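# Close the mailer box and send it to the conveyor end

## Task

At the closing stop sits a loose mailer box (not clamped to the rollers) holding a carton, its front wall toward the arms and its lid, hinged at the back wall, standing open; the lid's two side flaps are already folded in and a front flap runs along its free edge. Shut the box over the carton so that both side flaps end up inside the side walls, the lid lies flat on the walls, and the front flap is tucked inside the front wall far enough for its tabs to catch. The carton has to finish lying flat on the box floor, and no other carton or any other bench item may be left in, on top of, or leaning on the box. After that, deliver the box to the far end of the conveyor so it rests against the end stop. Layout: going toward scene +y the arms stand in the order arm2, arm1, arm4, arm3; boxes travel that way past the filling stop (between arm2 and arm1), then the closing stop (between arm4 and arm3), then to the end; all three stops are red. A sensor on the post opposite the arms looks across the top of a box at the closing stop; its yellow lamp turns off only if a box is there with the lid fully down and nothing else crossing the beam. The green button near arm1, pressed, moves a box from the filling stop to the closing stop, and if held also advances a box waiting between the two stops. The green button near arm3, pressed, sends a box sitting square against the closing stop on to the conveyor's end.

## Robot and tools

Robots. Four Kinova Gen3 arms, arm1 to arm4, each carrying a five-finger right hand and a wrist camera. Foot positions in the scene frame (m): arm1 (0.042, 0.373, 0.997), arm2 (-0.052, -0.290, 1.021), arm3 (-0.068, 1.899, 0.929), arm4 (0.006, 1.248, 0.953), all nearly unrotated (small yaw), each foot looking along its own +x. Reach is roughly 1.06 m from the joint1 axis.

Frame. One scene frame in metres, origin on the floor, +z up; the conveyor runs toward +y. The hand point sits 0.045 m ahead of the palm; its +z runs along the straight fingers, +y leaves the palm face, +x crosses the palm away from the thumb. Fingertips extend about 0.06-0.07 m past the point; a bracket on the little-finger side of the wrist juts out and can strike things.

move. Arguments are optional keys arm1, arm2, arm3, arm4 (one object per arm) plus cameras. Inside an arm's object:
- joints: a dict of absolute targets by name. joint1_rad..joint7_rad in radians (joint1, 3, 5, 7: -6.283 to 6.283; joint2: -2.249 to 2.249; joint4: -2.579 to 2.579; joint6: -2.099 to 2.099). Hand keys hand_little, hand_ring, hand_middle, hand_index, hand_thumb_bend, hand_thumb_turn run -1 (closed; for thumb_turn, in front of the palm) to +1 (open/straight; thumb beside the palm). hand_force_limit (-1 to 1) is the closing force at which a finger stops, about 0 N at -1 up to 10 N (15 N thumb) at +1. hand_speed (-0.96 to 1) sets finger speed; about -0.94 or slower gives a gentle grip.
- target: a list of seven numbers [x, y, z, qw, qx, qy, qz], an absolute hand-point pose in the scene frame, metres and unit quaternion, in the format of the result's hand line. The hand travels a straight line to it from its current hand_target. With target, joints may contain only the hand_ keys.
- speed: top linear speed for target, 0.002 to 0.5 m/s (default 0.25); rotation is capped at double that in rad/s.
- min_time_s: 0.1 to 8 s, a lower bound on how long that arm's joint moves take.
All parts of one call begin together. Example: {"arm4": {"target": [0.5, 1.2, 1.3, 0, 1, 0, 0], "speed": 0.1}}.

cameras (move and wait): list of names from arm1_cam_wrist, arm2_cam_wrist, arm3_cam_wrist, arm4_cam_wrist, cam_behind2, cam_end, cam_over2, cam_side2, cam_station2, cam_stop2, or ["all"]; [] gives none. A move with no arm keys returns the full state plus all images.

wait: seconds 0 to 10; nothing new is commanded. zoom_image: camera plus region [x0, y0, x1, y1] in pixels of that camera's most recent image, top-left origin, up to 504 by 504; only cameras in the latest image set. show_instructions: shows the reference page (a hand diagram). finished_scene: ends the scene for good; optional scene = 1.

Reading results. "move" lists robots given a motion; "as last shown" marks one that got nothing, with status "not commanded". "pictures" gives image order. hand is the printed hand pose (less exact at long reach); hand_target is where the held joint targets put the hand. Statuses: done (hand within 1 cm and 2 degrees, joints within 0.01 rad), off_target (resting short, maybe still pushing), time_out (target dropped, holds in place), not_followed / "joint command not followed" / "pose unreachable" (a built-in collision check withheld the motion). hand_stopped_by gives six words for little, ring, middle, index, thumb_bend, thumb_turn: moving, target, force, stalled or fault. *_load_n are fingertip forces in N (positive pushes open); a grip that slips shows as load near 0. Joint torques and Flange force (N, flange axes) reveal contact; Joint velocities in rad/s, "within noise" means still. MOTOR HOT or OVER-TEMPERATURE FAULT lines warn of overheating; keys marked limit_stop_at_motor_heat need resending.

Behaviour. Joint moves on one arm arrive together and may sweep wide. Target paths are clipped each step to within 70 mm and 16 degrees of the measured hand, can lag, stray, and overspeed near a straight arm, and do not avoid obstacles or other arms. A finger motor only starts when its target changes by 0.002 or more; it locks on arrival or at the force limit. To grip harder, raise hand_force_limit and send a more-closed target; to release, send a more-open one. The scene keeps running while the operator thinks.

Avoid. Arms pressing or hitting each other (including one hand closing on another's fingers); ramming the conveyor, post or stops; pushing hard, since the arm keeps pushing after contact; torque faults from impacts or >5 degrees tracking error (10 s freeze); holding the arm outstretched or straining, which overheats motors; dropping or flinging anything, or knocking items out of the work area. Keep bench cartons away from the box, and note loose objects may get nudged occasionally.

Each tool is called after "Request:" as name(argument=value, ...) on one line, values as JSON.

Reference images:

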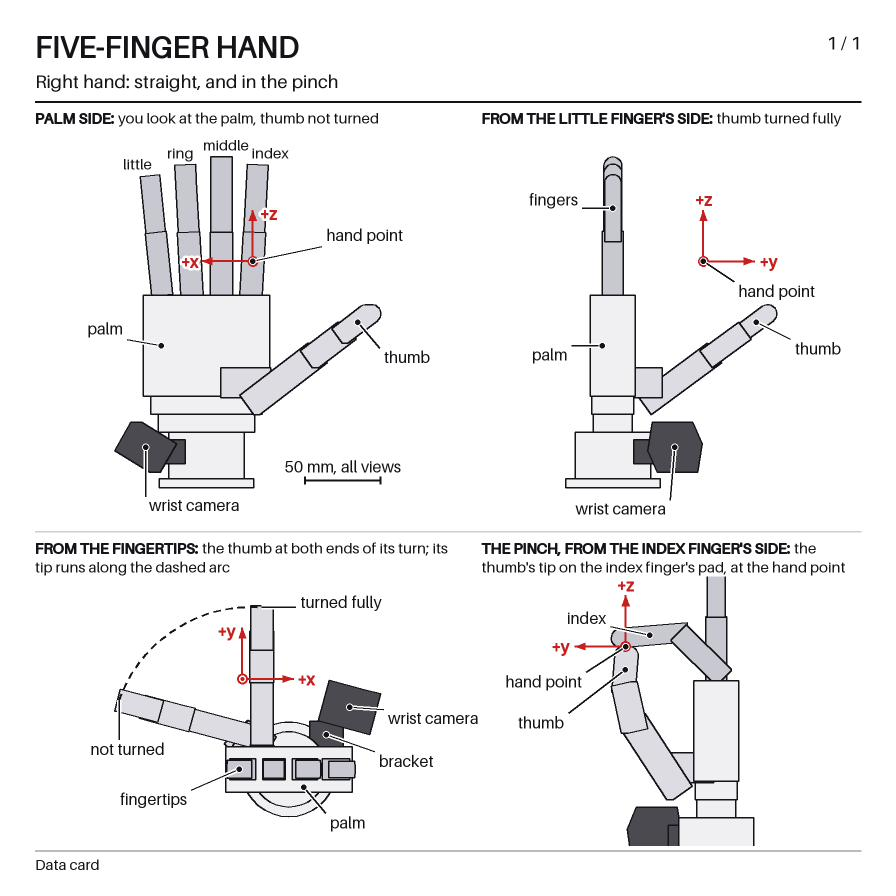

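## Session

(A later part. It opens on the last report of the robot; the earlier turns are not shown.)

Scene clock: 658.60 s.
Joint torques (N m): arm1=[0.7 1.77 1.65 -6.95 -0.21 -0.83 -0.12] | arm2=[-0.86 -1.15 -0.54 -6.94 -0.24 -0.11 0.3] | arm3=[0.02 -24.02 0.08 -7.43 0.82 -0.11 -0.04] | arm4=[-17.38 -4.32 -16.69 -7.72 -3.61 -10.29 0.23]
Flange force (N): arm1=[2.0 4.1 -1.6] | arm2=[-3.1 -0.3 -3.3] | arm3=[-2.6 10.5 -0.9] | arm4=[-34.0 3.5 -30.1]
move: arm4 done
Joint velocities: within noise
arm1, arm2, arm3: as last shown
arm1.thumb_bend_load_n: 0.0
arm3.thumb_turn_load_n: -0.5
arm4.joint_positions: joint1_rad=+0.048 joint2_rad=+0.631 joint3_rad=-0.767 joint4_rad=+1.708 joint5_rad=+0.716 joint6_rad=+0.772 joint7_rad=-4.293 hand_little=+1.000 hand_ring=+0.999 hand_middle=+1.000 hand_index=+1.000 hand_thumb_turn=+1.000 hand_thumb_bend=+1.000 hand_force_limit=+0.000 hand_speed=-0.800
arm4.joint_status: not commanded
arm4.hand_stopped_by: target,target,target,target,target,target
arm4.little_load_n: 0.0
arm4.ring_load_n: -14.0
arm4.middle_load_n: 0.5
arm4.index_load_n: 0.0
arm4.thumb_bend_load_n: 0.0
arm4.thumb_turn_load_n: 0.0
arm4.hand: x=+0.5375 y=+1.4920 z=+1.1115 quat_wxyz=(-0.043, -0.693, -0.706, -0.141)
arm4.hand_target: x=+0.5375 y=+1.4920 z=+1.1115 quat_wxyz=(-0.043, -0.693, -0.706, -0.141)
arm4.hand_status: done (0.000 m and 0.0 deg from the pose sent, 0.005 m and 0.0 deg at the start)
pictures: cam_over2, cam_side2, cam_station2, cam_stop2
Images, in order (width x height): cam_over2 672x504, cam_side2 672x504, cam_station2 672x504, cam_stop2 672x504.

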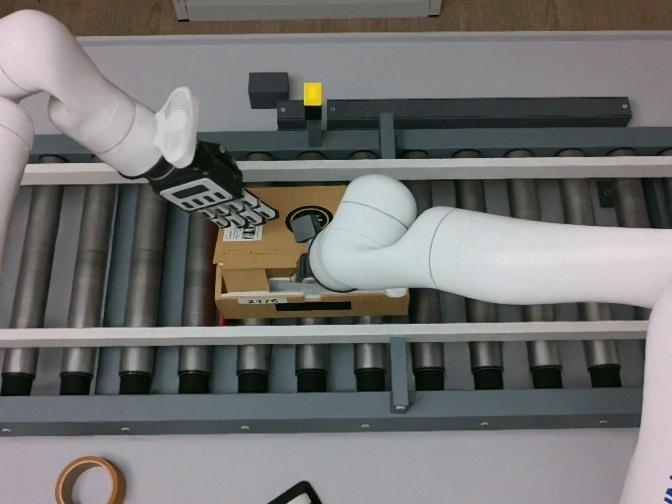

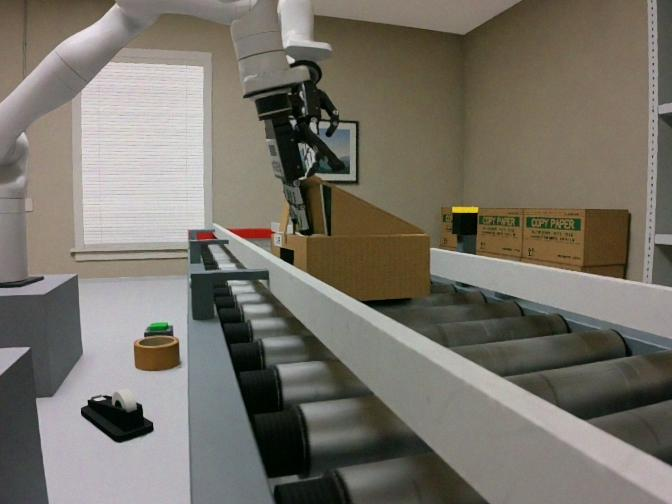

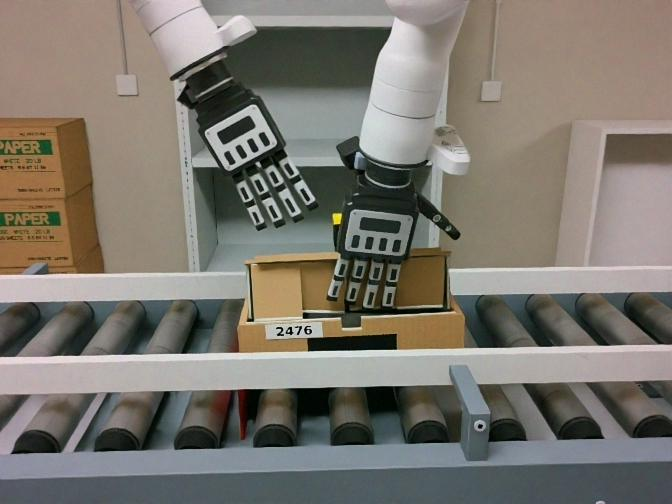

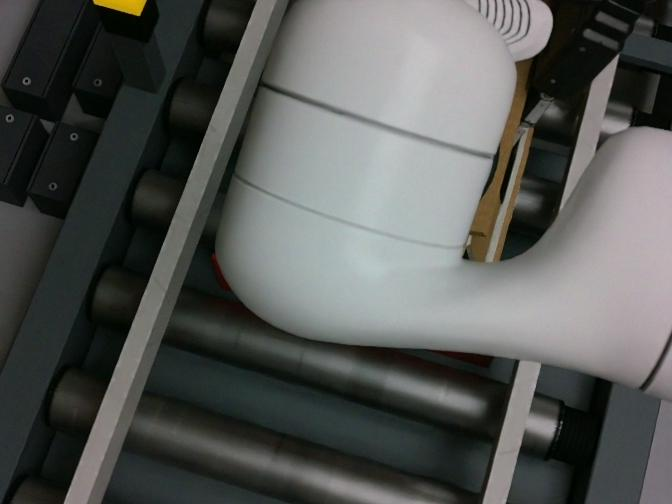

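Request:
move(arm4={"target": [0.529, 1.478, 1.116, 0.0124, 0.6984, 0.7070, 0.1106], "speed": 0.05}, cameras=["cam_side2", "cam_over2", "cam_station2", "cam_behind2", "arm3_cam_wrist"])

Request:
zoom_image(camera="cam_side2", region=[220, 70, 460, 310])

Request:
zoom_image(camera="cam_over2", region=[190, 180, 440, 340])

Request:
zoom_image(camera="cam_station2", region=[230, 220, 480, 370])

Scene clock: 676.30 s.
Joint torques (N m): arm1=[0.76 1.83 1.66 -6.95 -0.19 -0.76 -0.09] | arm2=[-0.8 -1.13 -0.47 -6.88 -0.27 -0.1 0.28] | arm3=[0.07 -23.99 0.05 -7.47 0.83 -0.13 -0.04] | arm4=[-0.66 -17.5 -3.65 -7.26 0.27 -0.6 -0.04]
Flange force (N): arm1=[2.1 4.1 -1.3] | arm2=[-3.1 -0.2 -3.5] | arm3=[-2.5 10.3 -0.9] | arm4=[-1.7 0.7 1.8]
move: arm4 done
Joint velocities: within noise
arm1, arm2, arm3: as last shown
arm1.thumb_bend_load_n: -0.5
arm3.thumb_turn_load_n: 0.0
arm4.joint_positions: joint1_rad=+0.123 joint2_rad=+0.644 joint3_rad=-0.831 joint4_rad=+1.655 joint5_rad=+0.613 joint6_rad=+0.877 joint7_rad=-4.179 hand_little=+1.000 hand_ring=+1.000 hand_middle=+1.000 hand_index=+1.000 hand_thumb_turn=+1.000 hand_thumb_bend=+1.000 hand_force_limit=+0.000 hand_speed=-0.800
arm4.joint_status: not commanded
arm4.hand_stopped_by: target,target,target,target,target,target
arm4.little_load_n: 0.0
arm4.ring_load_n: -1.0
arm4.middle_load_n: 0.0
arm4.index_load_n: 0.0
arm4.thumb_bend_load_n: 0.0
arm4.thumb_turn_load_n: 0.0
arm4.hand: x=+0.5290 y=+1.4780 z=+1.1160 quat_wxyz=(-0.012, -0.698, -0.707, -0.111)
arm4.hand_target: x=+0.5290 y=+1.4780 z=+1.1160 quat_wxyz=(-0.012, -0.698, -0.707, -0.111)
arm4.hand_status: done (0.000 m and 0.0 deg from the pose sent, 0.017 m and 5.0 deg at the start)
pictures: arm3_cam_wrist, cam_behind2, cam_over2, cam_side2, cam_station2
Images, in order (width x height): arm3_cam_wrist 672x504, cam_behind2 672x504, cam_over2 672x504, cam_side2 672x504, cam_station2 672x504.

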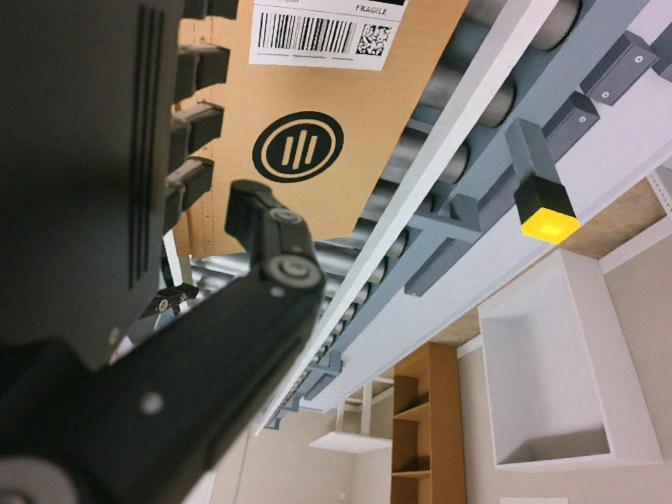

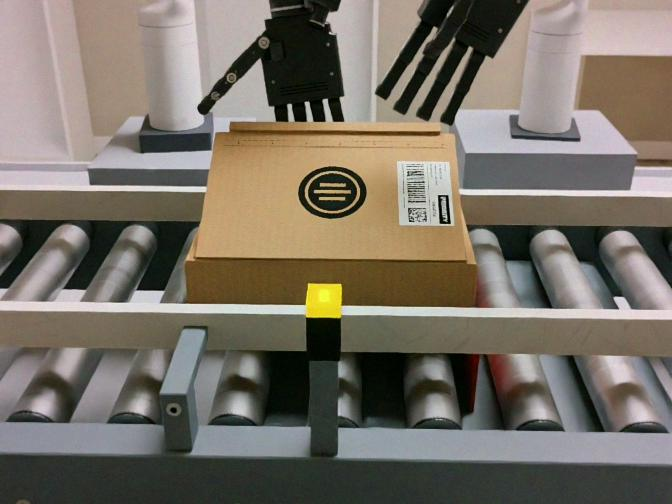

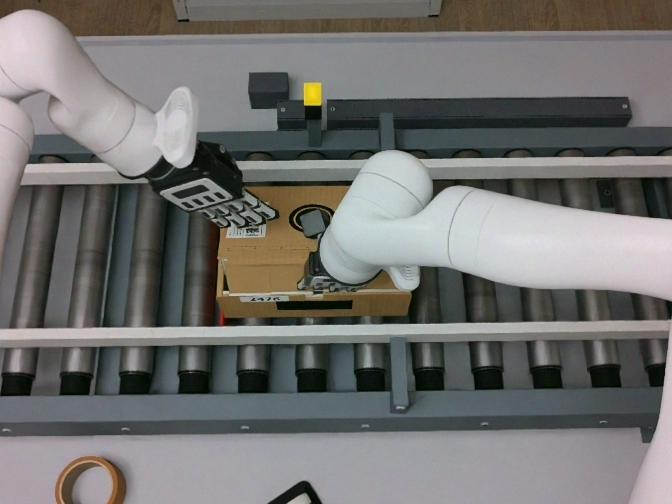

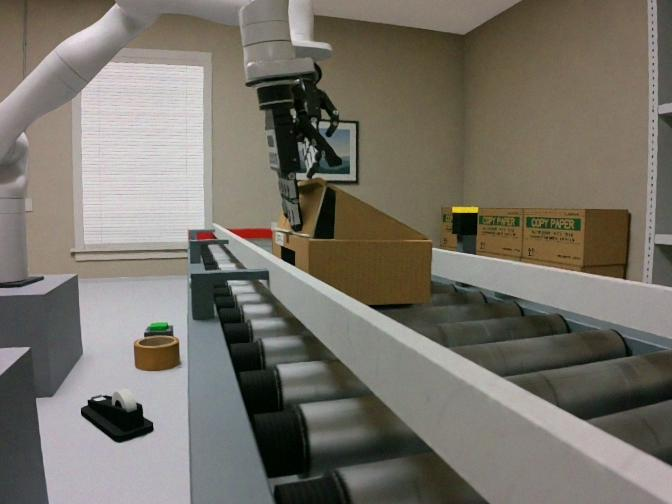

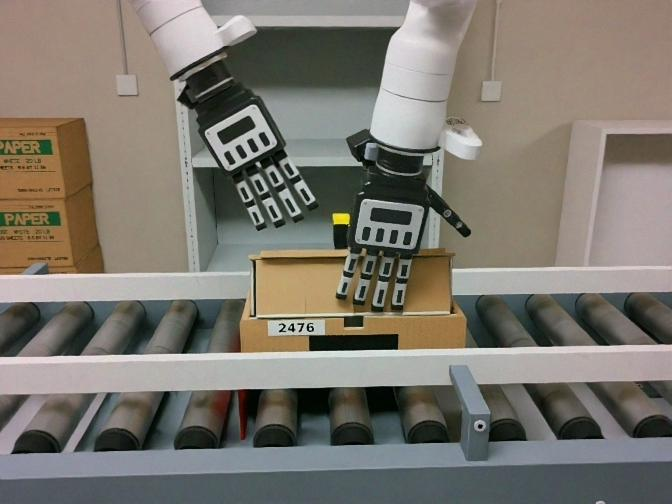

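Scaled by 2.100 from the camera's image (finer frame: 960x720).

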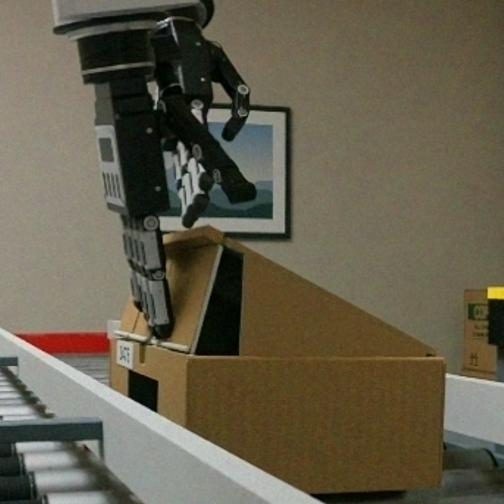

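Scaled by 2.016 from the camera's image (finer frame: 960x720).

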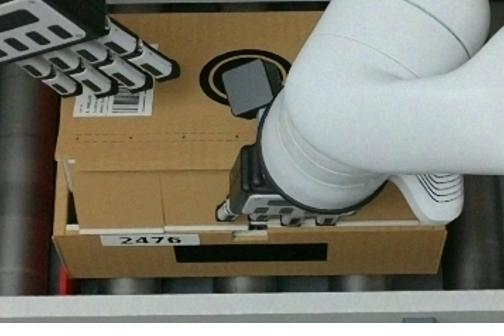

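Scaled by 2.016 from the camera's image (finer frame: 960x720).

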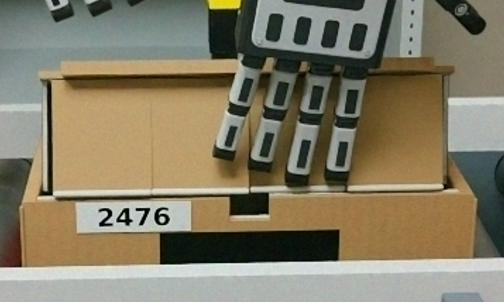

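Request:
move(arm4={"target": [0.515, 1.475, 1.15, 0.0124, 0.6984, 0.7070, 0.1106], "speed": 0.12}, arm3={"target": [0.54, 1.61, 1.25, 0.1651, 0.7068, 0.6876, 0.0185], "speed": 0.2})

Request:
move(arm4={"target": [0.48, 1.395, 1.175, 0.0432, 0.6929, 0.7058, 0.1410], "speed": 0.15}, arm3={"target": [0.475, 1.572, 1.20, 0.1651, 0.7068, 0.6876, 0.0185], "speed": 0.15}, cameras=["cam_side2", "cam_over2", "cam_station2", "cam_stop2"])

Request:
zoom_image(camera="cam_side2", region=[220, 70, 460, 310])

Request:
zoom_image(camera="cam_over2", region=[190, 180, 440, 340])

Scene clock: 769.07 s.
Joint torques (N m): arm1=[0.79 1.8 1.63 -6.92 -0.19 -0.8 -0.11] | arm2=[-0.85 -1.16 -0.51 -6.91 -0.23 -0.15 0.28] | arm3=[0.08 -19.58 -1.28 -7.95 0.04 -0.77 -0.02] | arm4=[-0.71 -15.63 -3.24 -6.77 -0.03 -0.31 -0.08]
Flange force (N): arm1=[2.0 4.0 -1.6] | arm2=[-3.1 -0.3 -3.6] | arm3=[-2.4 7.2 1.1] | arm4=[-1.3 1.7 0.4]
move: arm3 done; arm4 done
Joint velocities: within noise
arm1, arm2: as last shown
arm1.thumb_bend_load_n: 0.0
arm3.joint_positions: joint1_rad=+0.390 joint2_rad=+0.500 joint3_rad=-0.323 joint4_rad=+1.245 joint5_rad=+0.319 joint6_rad=+1.123 joint7_rad=-2.999 hand_little=+1.000 hand_ring=+1.000 hand_middle=+1.000 hand_index=+1.000 hand_thumb_turn=-1.000 hand_thumb_bend=-0.500 hand_force_limit=+0.000 hand_speed=-0.800
arm3.joint_status: not commanded
arm3.hand_stopped_by: target,target,target,target,target,target
arm3.little_load_n: 0.0
arm3.ring_load_n: 0.0
arm3.middle_load_n: 0.0
arm3.index_load_n: 0.0
arm3.thumb_bend_load_n: 0.0
arm3.thumb_turn_load_n: 0.0
arm3.hand: x=+0.5400 y=+1.6100 z=+1.2500 quat_wxyz=(-0.165, -0.707, -0.688, -0.018)
arm3.hand_target: x=+0.5400 y=+1.6100 z=+1.2500 quat_wxyz=(-0.165, -0.707, -0.688, -0.018)
arm3.hand_status: done (0.000 m and 0.0 deg from the pose sent, 0.069 m and 21.9 deg at the start)
arm4.joint_positions: joint1_rad=+0.154 joint2_rad=+0.577 joint3_rad=-0.875 joint4_rad=+1.649 joint5_rad=+0.556 joint6_rad=+0.938 joint7_rad=-4.151 hand_little=+1.000 hand_ring=+1.000 hand_middle=+1.000 hand_index=+1.000 hand_thumb_turn=+1.000 hand_thumb_bend=+1.000 hand_force_limit=+0.000 hand_speed=-0.800
arm4.joint_status: not commanded
arm4.hand_stopped_by: target,target,target,target,target,target
arm4.little_load_n: 0.0
arm4.ring_load_n: 0.0
arm4.middle_load_n: 0.0
arm4.index_load_n: -0.5
arm4.thumb_bend_load_n: 0.0
arm4.thumb_turn_load_n: 0.0
arm4.hand: x=+0.5150 y=+1.4750 z=+1.1500 quat_wxyz=(-0.012, -0.698, -0.707, -0.111)
arm4.hand_target: x=+0.5150 y=+1.4750 z=+1.1500 quat_wxyz=(-0.012, -0.698, -0.707, -0.111)
arm4.hand_status: done (0.000 m and 0.0 deg from the pose sent, 0.037 m and 0.0 deg at the start)
pictures: none

Scene clock: 770.37 s.
Joint torques (N m): arm1=[0.77 1.75 1.67 -6.92 -0.21 -0.8 -0.06] | arm2=[-0.83 -1.18 -0.57 -6.95 -0.22 -0.15 0.28] | arm3=[0.12 -18.02 -1.33 -7.61 -0.05 -0.86 0.01] | arm4=[-0.58 -11.49 -2.24 -6.98 0.02 -0.48 -0.15]
Flange force (N): arm1=[2.0 4.3 -1.6] | arm2=[-3.1 -0.4 -3.4] | arm3=[-2.5 6.0 2.1] | arm4=[-1.7 1.9 0.2]
move: arm3 done; arm4 done
Joint velocities: within noise
arm1, arm2: as last shown
arm3.joint_positions: joint1_rad=+0.544 joint2_rad=+0.436 joint3_rad=-0.325 joint4_rad=+1.516 joint5_rad=+0.288 joint6_rad=+0.902 joint7_rad=-2.906 hand_little=+1.000 hand_ring=+1.000 hand_middle=+1.000 hand_index=+1.000 hand_thumb_turn=-1.000 hand_thumb_bend=-0.500 hand_force_limit=+0.000 hand_speed=-0.800
arm3.joint_status: not commanded
arm3.hand_stopped_by: target,target,target,target,target,target
arm3.little_load_n: -0.5
arm3.ring_load_n: 0.0
arm3.middle_load_n: 0.0
arm3.index_load_n: 0.0
arm3.thumb_bend_load_n: 0.0
arm3.thumb_turn_load_n: 0.0
arm3.hand: x=+0.4750 y=+1.5720 z=+1.2000 quat_wxyz=(-0.165, -0.707, -0.688, -0.018)
arm3.hand_target: x=+0.4750 y=+1.5720 z=+1.2000 quat_wxyz=(-0.165, -0.707, -0.688, -0.018)
arm3.hand_status: done (0.000 m and 0.0 deg from the pose sent, 0.090 m and 0.0 deg at the start)
arm4.joint_positions: joint1_rad=+0.424 joint2_rad=+0.366 joint3_rad=-0.956 joint4_rad=+1.905 joint5_rad=+0.473 joint6_rad=+0.775 joint7_rad=-4.018 hand_little=+1.000 hand_ring=+1.000 hand_middle=+1.000 hand_index=+1.000 hand_thumb_turn=+1.000 hand_thumb_bend=+1.000 hand_force_limit=+0.000 hand_speed=-0.800
arm4.joint_status: not commanded
arm4.hand_stopped_by: target,target,target,target,target,target
arm4.little_load_n: 0.0
arm4.ring_load_n: 0.0
arm4.middle_load_n: 0.0
arm4.index_load_n: 0.0
arm4.thumb_bend_load_n: 0.0
arm4.thumb_turn_load_n: 0.0
arm4.hand: x=+0.4800 y=+1.3950 z=+1.1750 quat_wxyz=(-0.043, -0.693, -0.706, -0.141)
arm4.hand_target: x=+0.4800 y=+1.3950 z=+1.1750 quat_wxyz=(-0.043, -0.693, -0.706, -0.141)
arm4.hand_status: done (0.000 m and 0.0 deg from the pose sent, 0.091 m and 5.0 deg at the start)
pictures: cam_over2, cam_side2, cam_station2, cam_stop2
Images, in order (width x height): cam_over2 672x504, cam_side2 672x504, cam_station2 672x504, cam_stop2 672x504.

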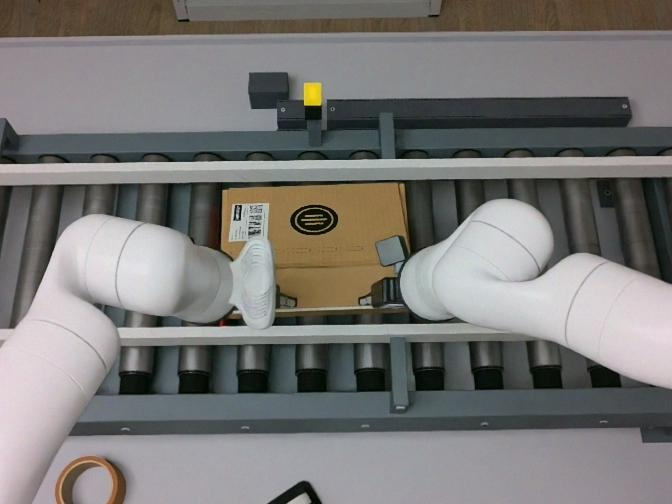

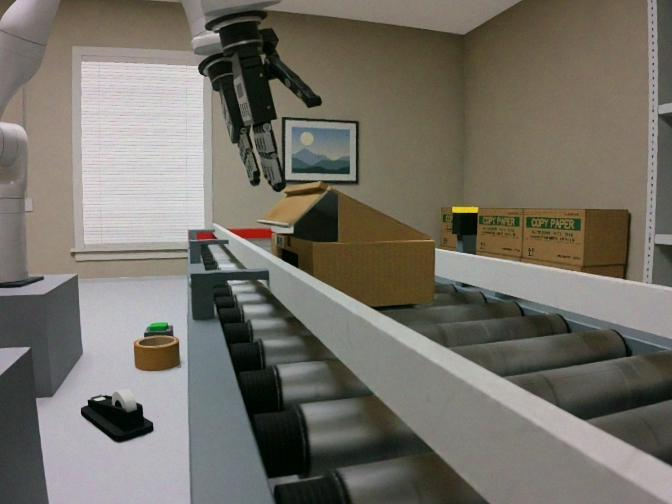

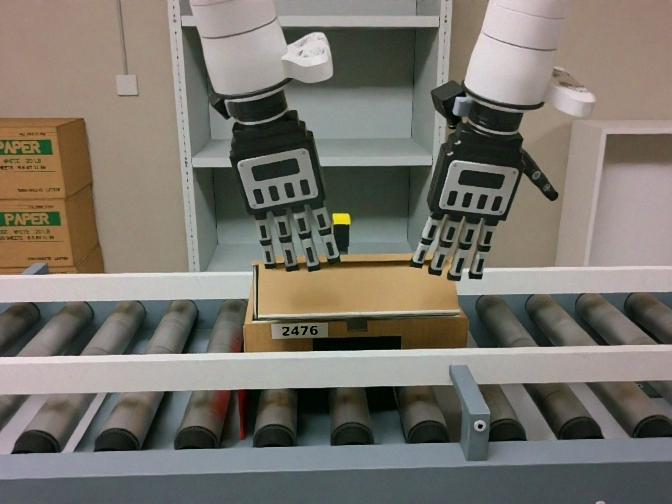

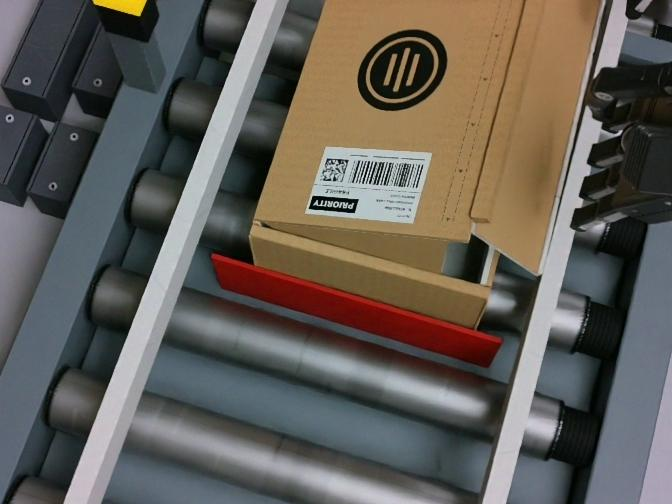

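Scaled by 2.100 from the camera's image (finer frame: 960x720).

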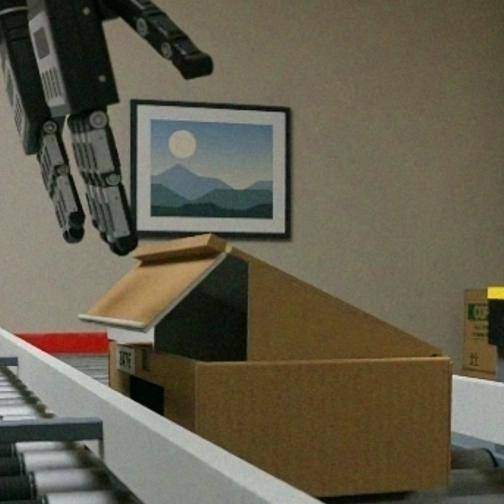

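Scaled by 2.016 from the camera's image (finer frame: 960x720).

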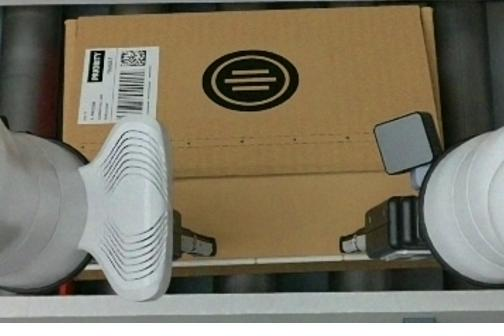

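Request:
move(arm4={"target": [0.490, 1.395, 1.135, 0.0432, 0.6929, 0.7058, 0.1410], "speed": 0.1}, arm3={"target": [0.4815, 1.572, 1.143, 0.1651, 0.7068, 0.6876, 0.0185], "speed": 0.1})

Request:
move(arm4={"target": [0.5075, 1.395, 1.1163, 0.0432, 0.6929, 0.7058, 0.1410], "speed": 0.05}, arm3={"target": [0.4989, 1.572, 1.1235, 0.1651, 0.7068, 0.6876, 0.0185], "speed": 0.05}, cameras=["cam_side2", "cam_over2", "cam_station2", "cam_stop2"])

Request:
zoom_image(camera="cam_side2", region=[220, 70, 460, 310])

Request:
zoom_image(camera="cam_station2", region=[230, 220, 480, 370])

Scene clock: 792.60 s.
Joint torques (N m): arm1=[0.76 1.86 1.58 -6.92 -0.21 -0.76 -0.1] | arm2=[-0.82 -1.15 -0.51 -6.95 -0.23 -0.13 0.27] | arm3=[0.08 -18.74 -1.33 -7.07 -0.04 -0.81 -0.03] | arm4=[-0.62 -12.66 -2.38 -6.38 0.07 -0.46 -0.07]
Flange force (N): arm1=[2.0 3.9 -1.4] | arm2=[-3.1 -0.3 -3.4] | arm3=[-2.3 5.3 3.0] | arm4=[-1.7 1.9 0.0]
move: arm3 done; arm4 done
Joint velocities: within noise
arm1, arm2: as last shown
arm3.joint_positions: joint1_rad=+0.518 joint2_rad=+0.505 joint3_rad=-0.298 joint4_rad=+1.600 joint5_rad=+0.339 joint6_rad=+0.754 joint7_rad=-2.965 hand_little=+1.000 hand_ring=+1.000 hand_middle=+1.000 hand_index=+1.000 hand_thumb_turn=-1.000 hand_thumb_bend=-0.500 hand_force_limit=+0.000 hand_speed=-0.800
arm3.joint_status: not commanded
arm3.hand_stopped_by: target,target,target,target,target,target
arm3.little_load_n: 0.0
arm3.ring_load_n: 0.0
arm3.middle_load_n: 0.0
arm3.index_load_n: 0.0
arm3.thumb_bend_load_n: 0.0
arm3.thumb_turn_load_n: 0.0
arm3.hand: x=+0.4815 y=+1.5720 z=+1.1430 quat_wxyz=(-0.165, -0.707, -0.688, -0.019)
arm3.hand_target: x=+0.4815 y=+1.5720 z=+1.1430 quat_wxyz=(-0.165, -0.707, -0.688, -0.019)
arm3.hand_status: done (0.000 m and 0.0 deg from the pose sent, 0.057 m and 0.0 deg at the start)
arm4.joint_positions: joint1_rad=+0.353 joint2_rad=+0.442 joint3_rad=-0.877 joint4_rad=+1.949 joint5_rad=+0.583 joint6_rad=+0.679 joint7_rad=-4.105 hand_little=+1.000 hand_ring=+1.000 hand_middle=+1.000 hand_index=+1.000 hand_thumb_turn=+1.000 hand_thumb_bend=+1.000 hand_force_limit=+0.000 hand_speed=-0.800
arm4.joint_status: not commanded
arm4.hand_stopped_by: target,target,target,target,target,target
arm4.little_load_n: 0.0
arm4.ring_load_n: 0.0
arm4.middle_load_n: 0.0
arm4.index_load_n: 0.0
arm4.thumb_bend_load_n: 0.0
arm4.thumb_turn_load_n: 0.0
arm4.hand: x=+0.4900 y=+1.3950 z=+1.1350 quat_wxyz=(-0.043, -0.693, -0.706, -0.141)
arm4.hand_target: x=+0.4900 y=+1.3950 z=+1.1350 quat_wxyz=(-0.043, -0.693, -0.706, -0.141)
arm4.hand_status: done (0.000 m and 0.0 deg from the pose sent, 0.041 m and 0.0 deg at the start)
pictures: none

Scene clock: 793.63 s.
Joint torques (N m): arm1=[0.77 1.81 1.63 -6.99 -0.21 -0.81 -0.08] | arm2=[-0.86 -1.17 -0.54 -6.92 -0.25 -0.12 0.27] | arm3=[0.12 -19.49 -1.36 -6.85 -0.04 -0.81 0] | arm4=[-0.56 -12.71 -2.17 -4.9 -0.1 0.1 -0.1]
Flange force (N): arm1=[2.1 4.0 -1.4] | arm2=[-3.1 -0.4 -3.5] | arm3=[-2.1 5.6 3.1] | arm4=[-1.0 3.3 -1.7]
move: arm3 done; arm4 done
Joint velocities: within noise
arm1, arm2: as last shown
arm3.joint_positions: joint1_rad=+0.485 joint2_rad=+0.559 joint3_rad=-0.282 joint4_rad=+1.575 joint5_rad=+0.362 joint6_rad=+0.728 joint7_rad=-2.998 hand_little=+1.000 hand_ring=+1.000 hand_middle=+1.000 hand_index=+1.000 hand_thumb_turn=-1.000 hand_thumb_bend=-0.500 hand_force_limit=+0.000 hand_speed=-0.800
arm3.joint_status: not commanded
arm3.hand_stopped_by: target,target,target,target,target,target
arm3.little_load_n: 0.0
arm3.ring_load_n: 0.0
arm3.middle_load_n: -0.5
arm3.index_load_n: 0.0
arm3.thumb_bend_load_n: -0.5
arm3.thumb_turn_load_n: 0.0
arm3.hand: x=+0.4989 y=+1.5720 z=+1.1235 quat_wxyz=(-0.165, -0.707, -0.688, -0.019)
arm3.hand_target: x=+0.4989 y=+1.5720 z=+1.1235 quat_wxyz=(-0.165, -0.707, -0.688, -0.019)
arm3.hand_status: done (0.000 m and 0.0 deg from the pose sent, 0.026 m and 0.0 deg at the start)
arm4.joint_positions: joint1_rad=+0.318 joint2_rad=+0.501 joint3_rad=-0.830 joint4_rad=+1.927 joint5_rad=+0.640 joint6_rad=+0.653 joint7_rad=-4.129 hand_little=+1.000 hand_ring=+1.000 hand_middle=+1.000 hand_index=+1.000 hand_thumb_turn=+1.000 hand_thumb_bend=+1.000 hand_force_limit=+0.000 hand_speed=-0.800
arm4.joint_status: not commanded
arm4.hand_stopped_by: target,target,target,target,target,target
arm4.little_load_n: 0.0
arm4.ring_load_n: 0.0
arm4.middle_load_n: -2.0
arm4.index_load_n: 0.0
arm4.thumb_bend_load_n: 0.0
arm4.thumb_turn_load_n: 0.0
arm4.hand: x=+0.5075 y=+1.3950 z=+1.1163 quat_wxyz=(-0.043, -0.693, -0.706, -0.141)
arm4.hand_target: x=+0.5075 y=+1.3950 z=+1.1163 quat_wxyz=(-0.043, -0.693, -0.706, -0.141)
arm4.hand_status: done (0.000 m and 0.0 deg from the pose sent, 0.026 m and 0.0 deg at the start)
pictures: cam_over2, cam_side2, cam_station2, cam_stop2
Images, in order (width x height): cam_over2 672x504, cam_side2 672x504, cam_station2 672x504, cam_stop2 672x504.

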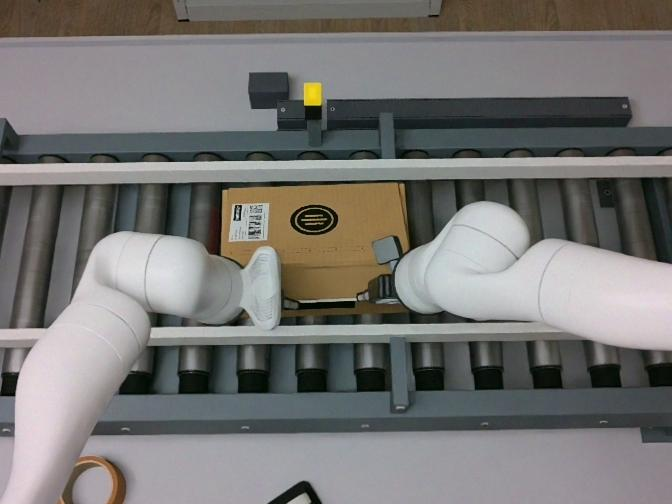

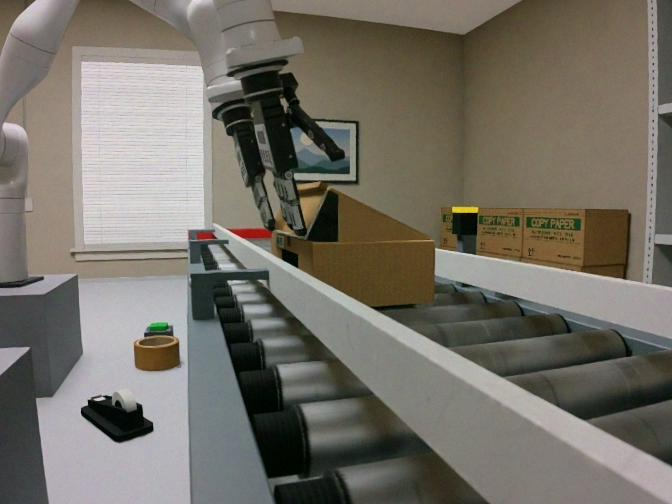

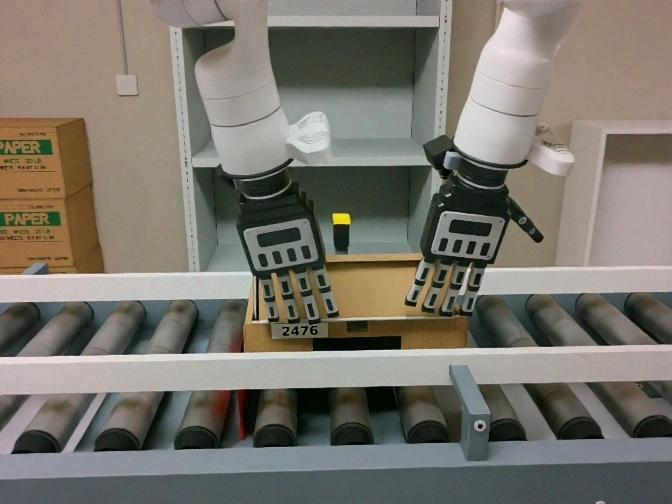

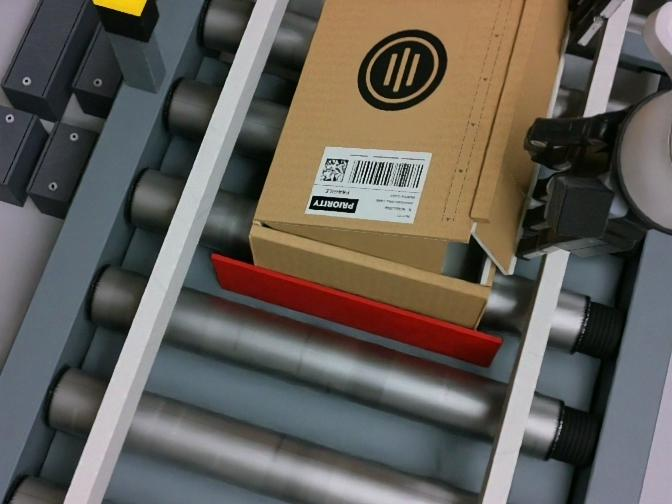

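Scaled by 2.100 from the camera's image (finer frame: 960x720).

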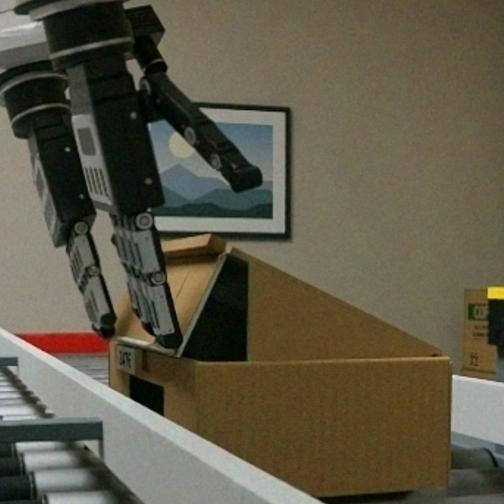

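Scaled by 2.016 from the camera's image (finer frame: 960x720).

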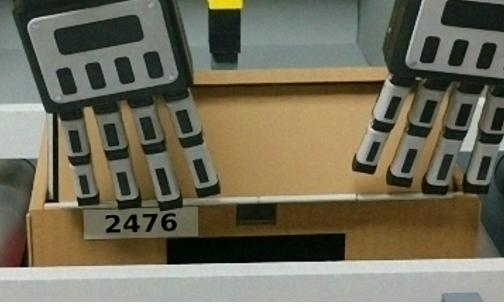

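Request:
zoom_image(camera="cam_stop2", region=[420, 80, 660, 320])

Request:
zoom_image(camera="cam_station2", region=[240, 240, 360, 360])

Scaled by 2.100 from the camera's image (finer frame: 960x720).

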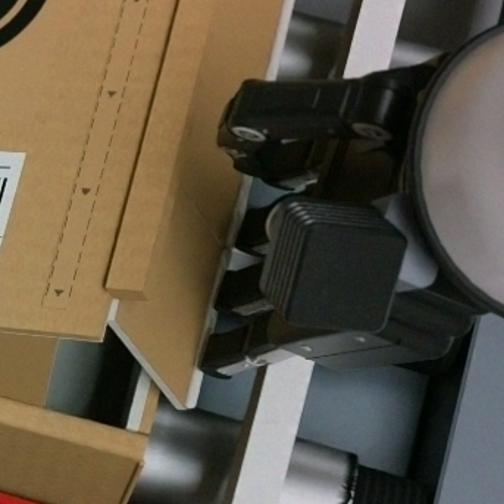

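Scaled by 4.200 from the camera's image (finer frame: 960x720).

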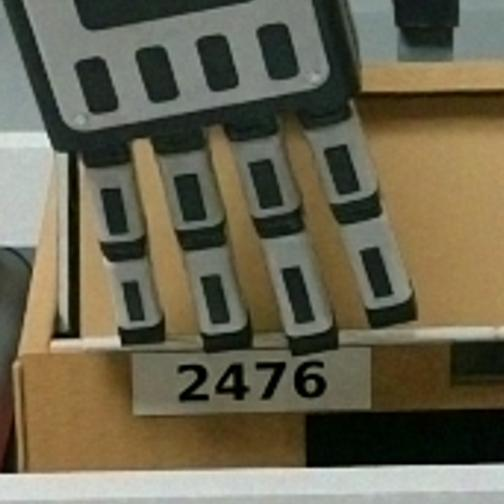

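Request:
move(arm3={"target": [0.509, 1.572, 1.135, 0.1651, 0.7068, 0.6876, 0.0185], "speed": 0.05})

Request:
move(arm4={"target": [0.516, 1.395, 1.131, 0.0432, 0.6929, 0.7058, 0.1410], "speed": 0.05}, arm3={"target": [0.518, 1.572, 1.150, 0.1651, 0.7068, 0.6876, 0.0185], "speed": 0.05}, cameras=["cam_side2", "cam_over2", "cam_station2", "cam_stop2"])

Request:
zoom_image(camera="cam_side2", region=[220, 70, 460, 310])

Request:
zoom_image(camera="cam_station2", region=[230, 220, 480, 370])

Request:
zoom_image(camera="cam_stop2", region=[420, 80, 660, 320])

Scene clock: 815.87 s.
Joint torques (N m): arm1=[0.76 1.83 1.67 -6.95 -0.19 -0.82 -0.08] | arm2=[-0.82 -1.18 -0.51 -6.94 -0.2 -0.12 0.25] | arm3=[0.03 -19.84 -1.4 -7.18 -0.05 -0.9 -0.04] | arm4=[-0.62 -12.78 -2.21 -4.93 -0.12 0.07 -0.11]
Flange force (N): arm1=[2.2 4.1 -1.5] | arm2=[-3.1 -0.3 -3.4] | arm3=[-2.3 5.5 2.9] | arm4=[-1.2 3.4 -1.6]
move: arm3 done
Joint velocities: within noise
arm1.joint_positions: joint1_rad=+0.188 joint2_rad=-0.497 joint3_rad=-0.064 joint4_rad=+1.452 joint5_rad=-0.081 joint6_rad=+1.952 joint7_rad=-2.148 hand_little=+1.000 hand_ring=+1.000 hand_middle=+1.000 hand_index=+1.000 hand_thumb_turn=+1.000 hand_thumb_bend=+1.000 hand_force_limit=+0.000 hand_speed=-0.800
arm1.joint_status: not commanded
arm1.hand_stopped_by: target,target,target,target,target,target
arm1.little_load_n: 0.0
arm1.ring_load_n: 0.0
arm1.middle_load_n: 0.0
arm1.index_load_n: 0.0
arm1.thumb_bend_load_n: 0.0
arm1.thumb_turn_load_n: -0.5
arm1.hand: x=+0.2339 y=+0.3901 z=+1.5338 quat_wxyz=(-0.103, -0.305, -0.945, -0.055)
arm1.hand_target: x=+0.2339 y=+0.3901 z=+1.5338 quat_wxyz=(-0.103, -0.305, -0.945, -0.055)
arm1.hand_status: not commanded
arm2.joint_positions: joint1_rad=+0.239 joint2_rad=-0.396 joint3_rad=-0.058 joint4_rad=+1.564 joint5_rad=-0.065 joint6_rad=+1.956 joint7_rad=-1.827 hand_little=+1.000 hand_ring=+1.000 hand_middle=+1.000 hand_index=+1.000 hand_thumb_turn=+1.000 hand_thumb_bend=+1.000 hand_force_limit=+0.000 hand_speed=-0.800
arm2.joint_status: not commanded
arm2.hand_stopped_by: target,target,target,target,target,target
arm2.little_load_n: 0.0
arm2.ring_load_n: 0.0
arm2.middle_load_n: 0.0
arm2.index_load_n: 0.0
arm2.thumb_bend_load_n: 0.0
arm2.thumb_turn_load_n: 0.0
arm2.hand: x=+0.1278 y=-0.2881 z=+1.4988 quat_wxyz=(-0.012, -0.254, -0.967, -0.017)
arm2.hand_target: x=+0.1278 y=-0.2881 z=+1.4988 quat_wxyz=(-0.012, -0.254, -0.967, -0.017)
arm2.hand_status: not commanded
arm3.joint_positions: joint1_rad=+0.476 joint2_rad=+0.564 joint3_rad=-0.286 joint4_rad=+1.525 joint5_rad=+0.355 joint6_rad=+0.775 joint7_rad=-2.992 hand_little=+1.000 hand_ring=+1.000 hand_middle=+1.000 hand_index=+1.000 hand_thumb_turn=-1.000 hand_thumb_bend=-0.500 hand_force_limit=+0.000 hand_speed=-0.800
arm3.joint_status: not commanded
arm3.hand_stopped_by: target,target,target,target,target,target
arm3.little_load_n: 0.0
arm3.ring_load_n: 0.0
arm3.middle_load_n: 0.0
arm3.index_load_n: 0.0
arm3.thumb_bend_load_n: 0.0
arm3.thumb_turn_load_n: 0.0
arm3.hand: x=+0.5090 y=+1.5720 z=+1.1350 quat_wxyz=(-0.165, -0.707, -0.688, -0.019)
arm3.hand_target: x=+0.5090 y=+1.5720 z=+1.1350 quat_wxyz=(-0.165, -0.707, -0.688, -0.019)
arm3.hand_status: done (0.000 m and 0.0 deg from the pose sent, 0.015 m and 0.0 deg at the start)
arm4: as last shown
arm4.middle_load_n: -2.5
arm4.thumb_bend_load_n: -0.5
pictures: none

Scene clock: 816.83 s.
Joint torques (N m): arm1=[0.78 1.84 1.64 -7.01 -0.17 -0.85 -0.06] | arm2=[-0.89 -1.21 -0.53 -6.94 -0.24 -0.11 0.29] | arm3=[-0.07 -20.16 -1.46 -7.54 -0.05 -1.01 -0.01] | arm4=[-0.7 -13.86 -2.68 -6.53 0.07 -0.51 -0.08]
Flange force (N): arm1=[2.3 4.0 -1.3] | arm2=[-3.2 -0.3 -3.4] | arm3=[-2.4 5.5 2.7] | arm4=[-1.9 1.6 0.1]
move: arm3 done; arm4 done
Joint velocities: within noise
arm1, arm2: as last shown
arm1.thumb_turn_load_n: 0.0
arm3.joint_positions: joint1_rad=+0.469 joint2_rad=+0.564 joint3_rad=-0.292 joint4_rad=+1.470 joint5_rad=+0.346 joint6_rad=+0.828 joint7_rad=-2.983 hand_little=+1.000 hand_ring=+1.000 hand_middle=+1.000 hand_index=+1.000 hand_thumb_turn=-1.000 hand_thumb_bend=-0.500 hand_force_limit=+0.000 hand_speed=-0.800
arm3.joint_status: not commanded
arm3.hand_stopped_by: target,target,target,target,target,target
arm3.little_load_n: 0.0
arm3.ring_load_n: 0.0
arm3.middle_load_n: 0.0
arm3.index_load_n: 0.0
arm3.thumb_bend_load_n: 0.0
arm3.thumb_turn_load_n: 0.0
arm3.hand: x=+0.5180 y=+1.5720 z=+1.1500 quat_wxyz=(-0.165, -0.707, -0.688, -0.019)
arm3.hand_target: x=+0.5180 y=+1.5720 z=+1.1500 quat_wxyz=(-0.165, -0.707, -0.688, -0.019)
arm3.hand_status: done (0.000 m and 0.0 deg from the pose sent, 0.017 m and 0.0 deg at the start)
arm4.joint_positions: joint1_rad=+0.340 joint2_rad=+0.498 joint3_rad=-0.855 joint4_rad=+1.880 joint5_rad=+0.607 joint6_rad=+0.704 joint7_rad=-4.085 hand_little=+1.000 hand_ring=+1.000 hand_middle=+1.000 hand_index=+1.000 hand_thumb_turn=+1.000 hand_thumb_bend=+1.000 hand_force_limit=+0.000 hand_speed=-0.800
arm4.joint_status: not commanded
arm4.hand_stopped_by: target,target,target,target,target,target
arm4.little_load_n: 0.0
arm4.ring_load_n: 0.0
arm4.middle_load_n: 0.0
arm4.index_load_n: 0.0
arm4.thumb_bend_load_n: 0.0
arm4.thumb_turn_load_n: 0.0
arm4.hand: x=+0.5160 y=+1.3950 z=+1.1310 quat_wxyz=(-0.043, -0.693, -0.706, -0.141)
arm4.hand_target: x=+0.5160 y=+1.3950 z=+1.1310 quat_wxyz=(-0.043, -0.693, -0.706, -0.141)
arm4.hand_status: done (0.000 m and 0.0 deg from the pose sent, 0.017 m and 0.0 deg at the start)
pictures: cam_over2, cam_side2, cam_station2, cam_stop2
Images, in order (width x height): cam_over2 672x504, cam_side2 672x504, cam_station2 672x504, cam_stop2 672x504.

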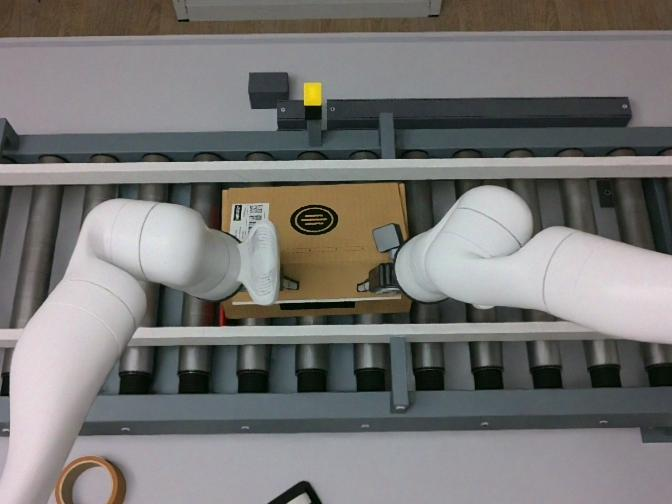

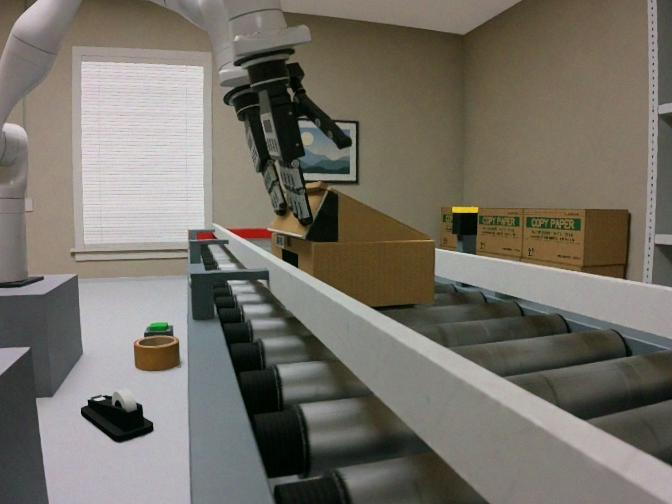

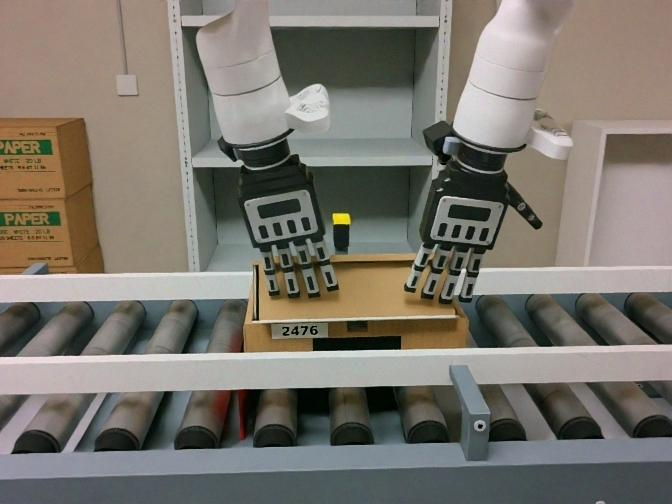

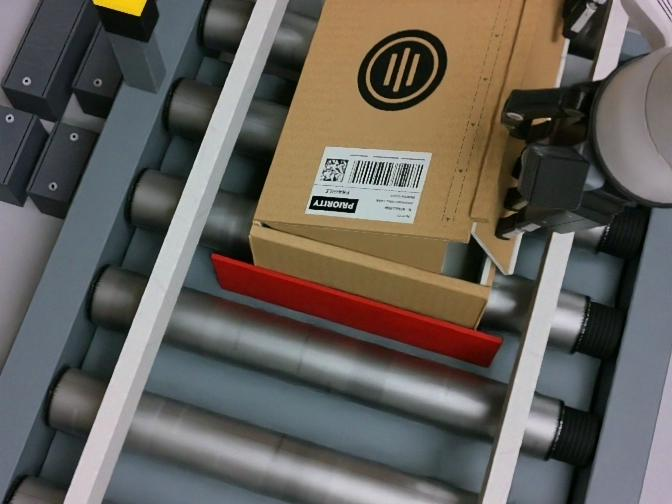

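Scaled by 2.100 from the camera's image (finer frame: 960x720).

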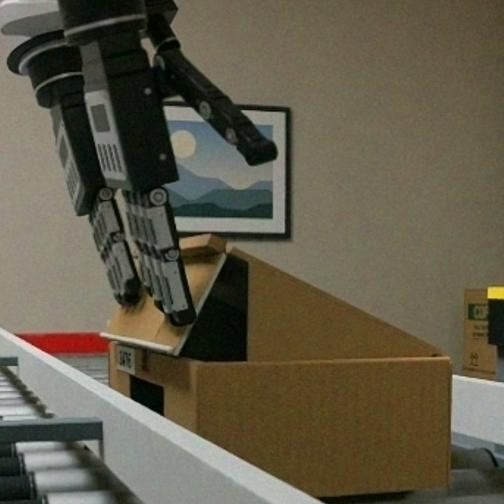

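Scaled by 2.016 from the camera's image (finer frame: 960x720).

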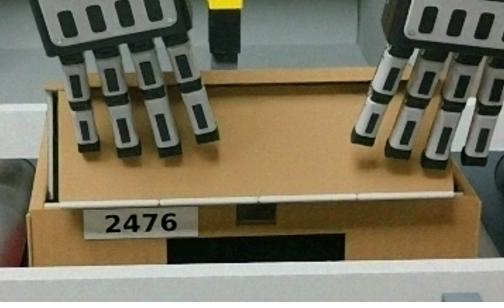

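Scaled by 2.100 from the camera's image (finer frame: 960x720).

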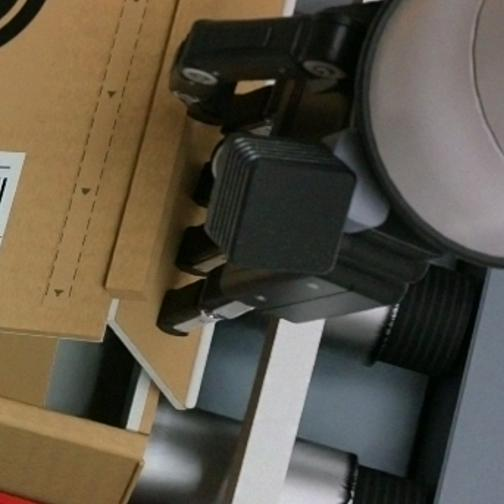

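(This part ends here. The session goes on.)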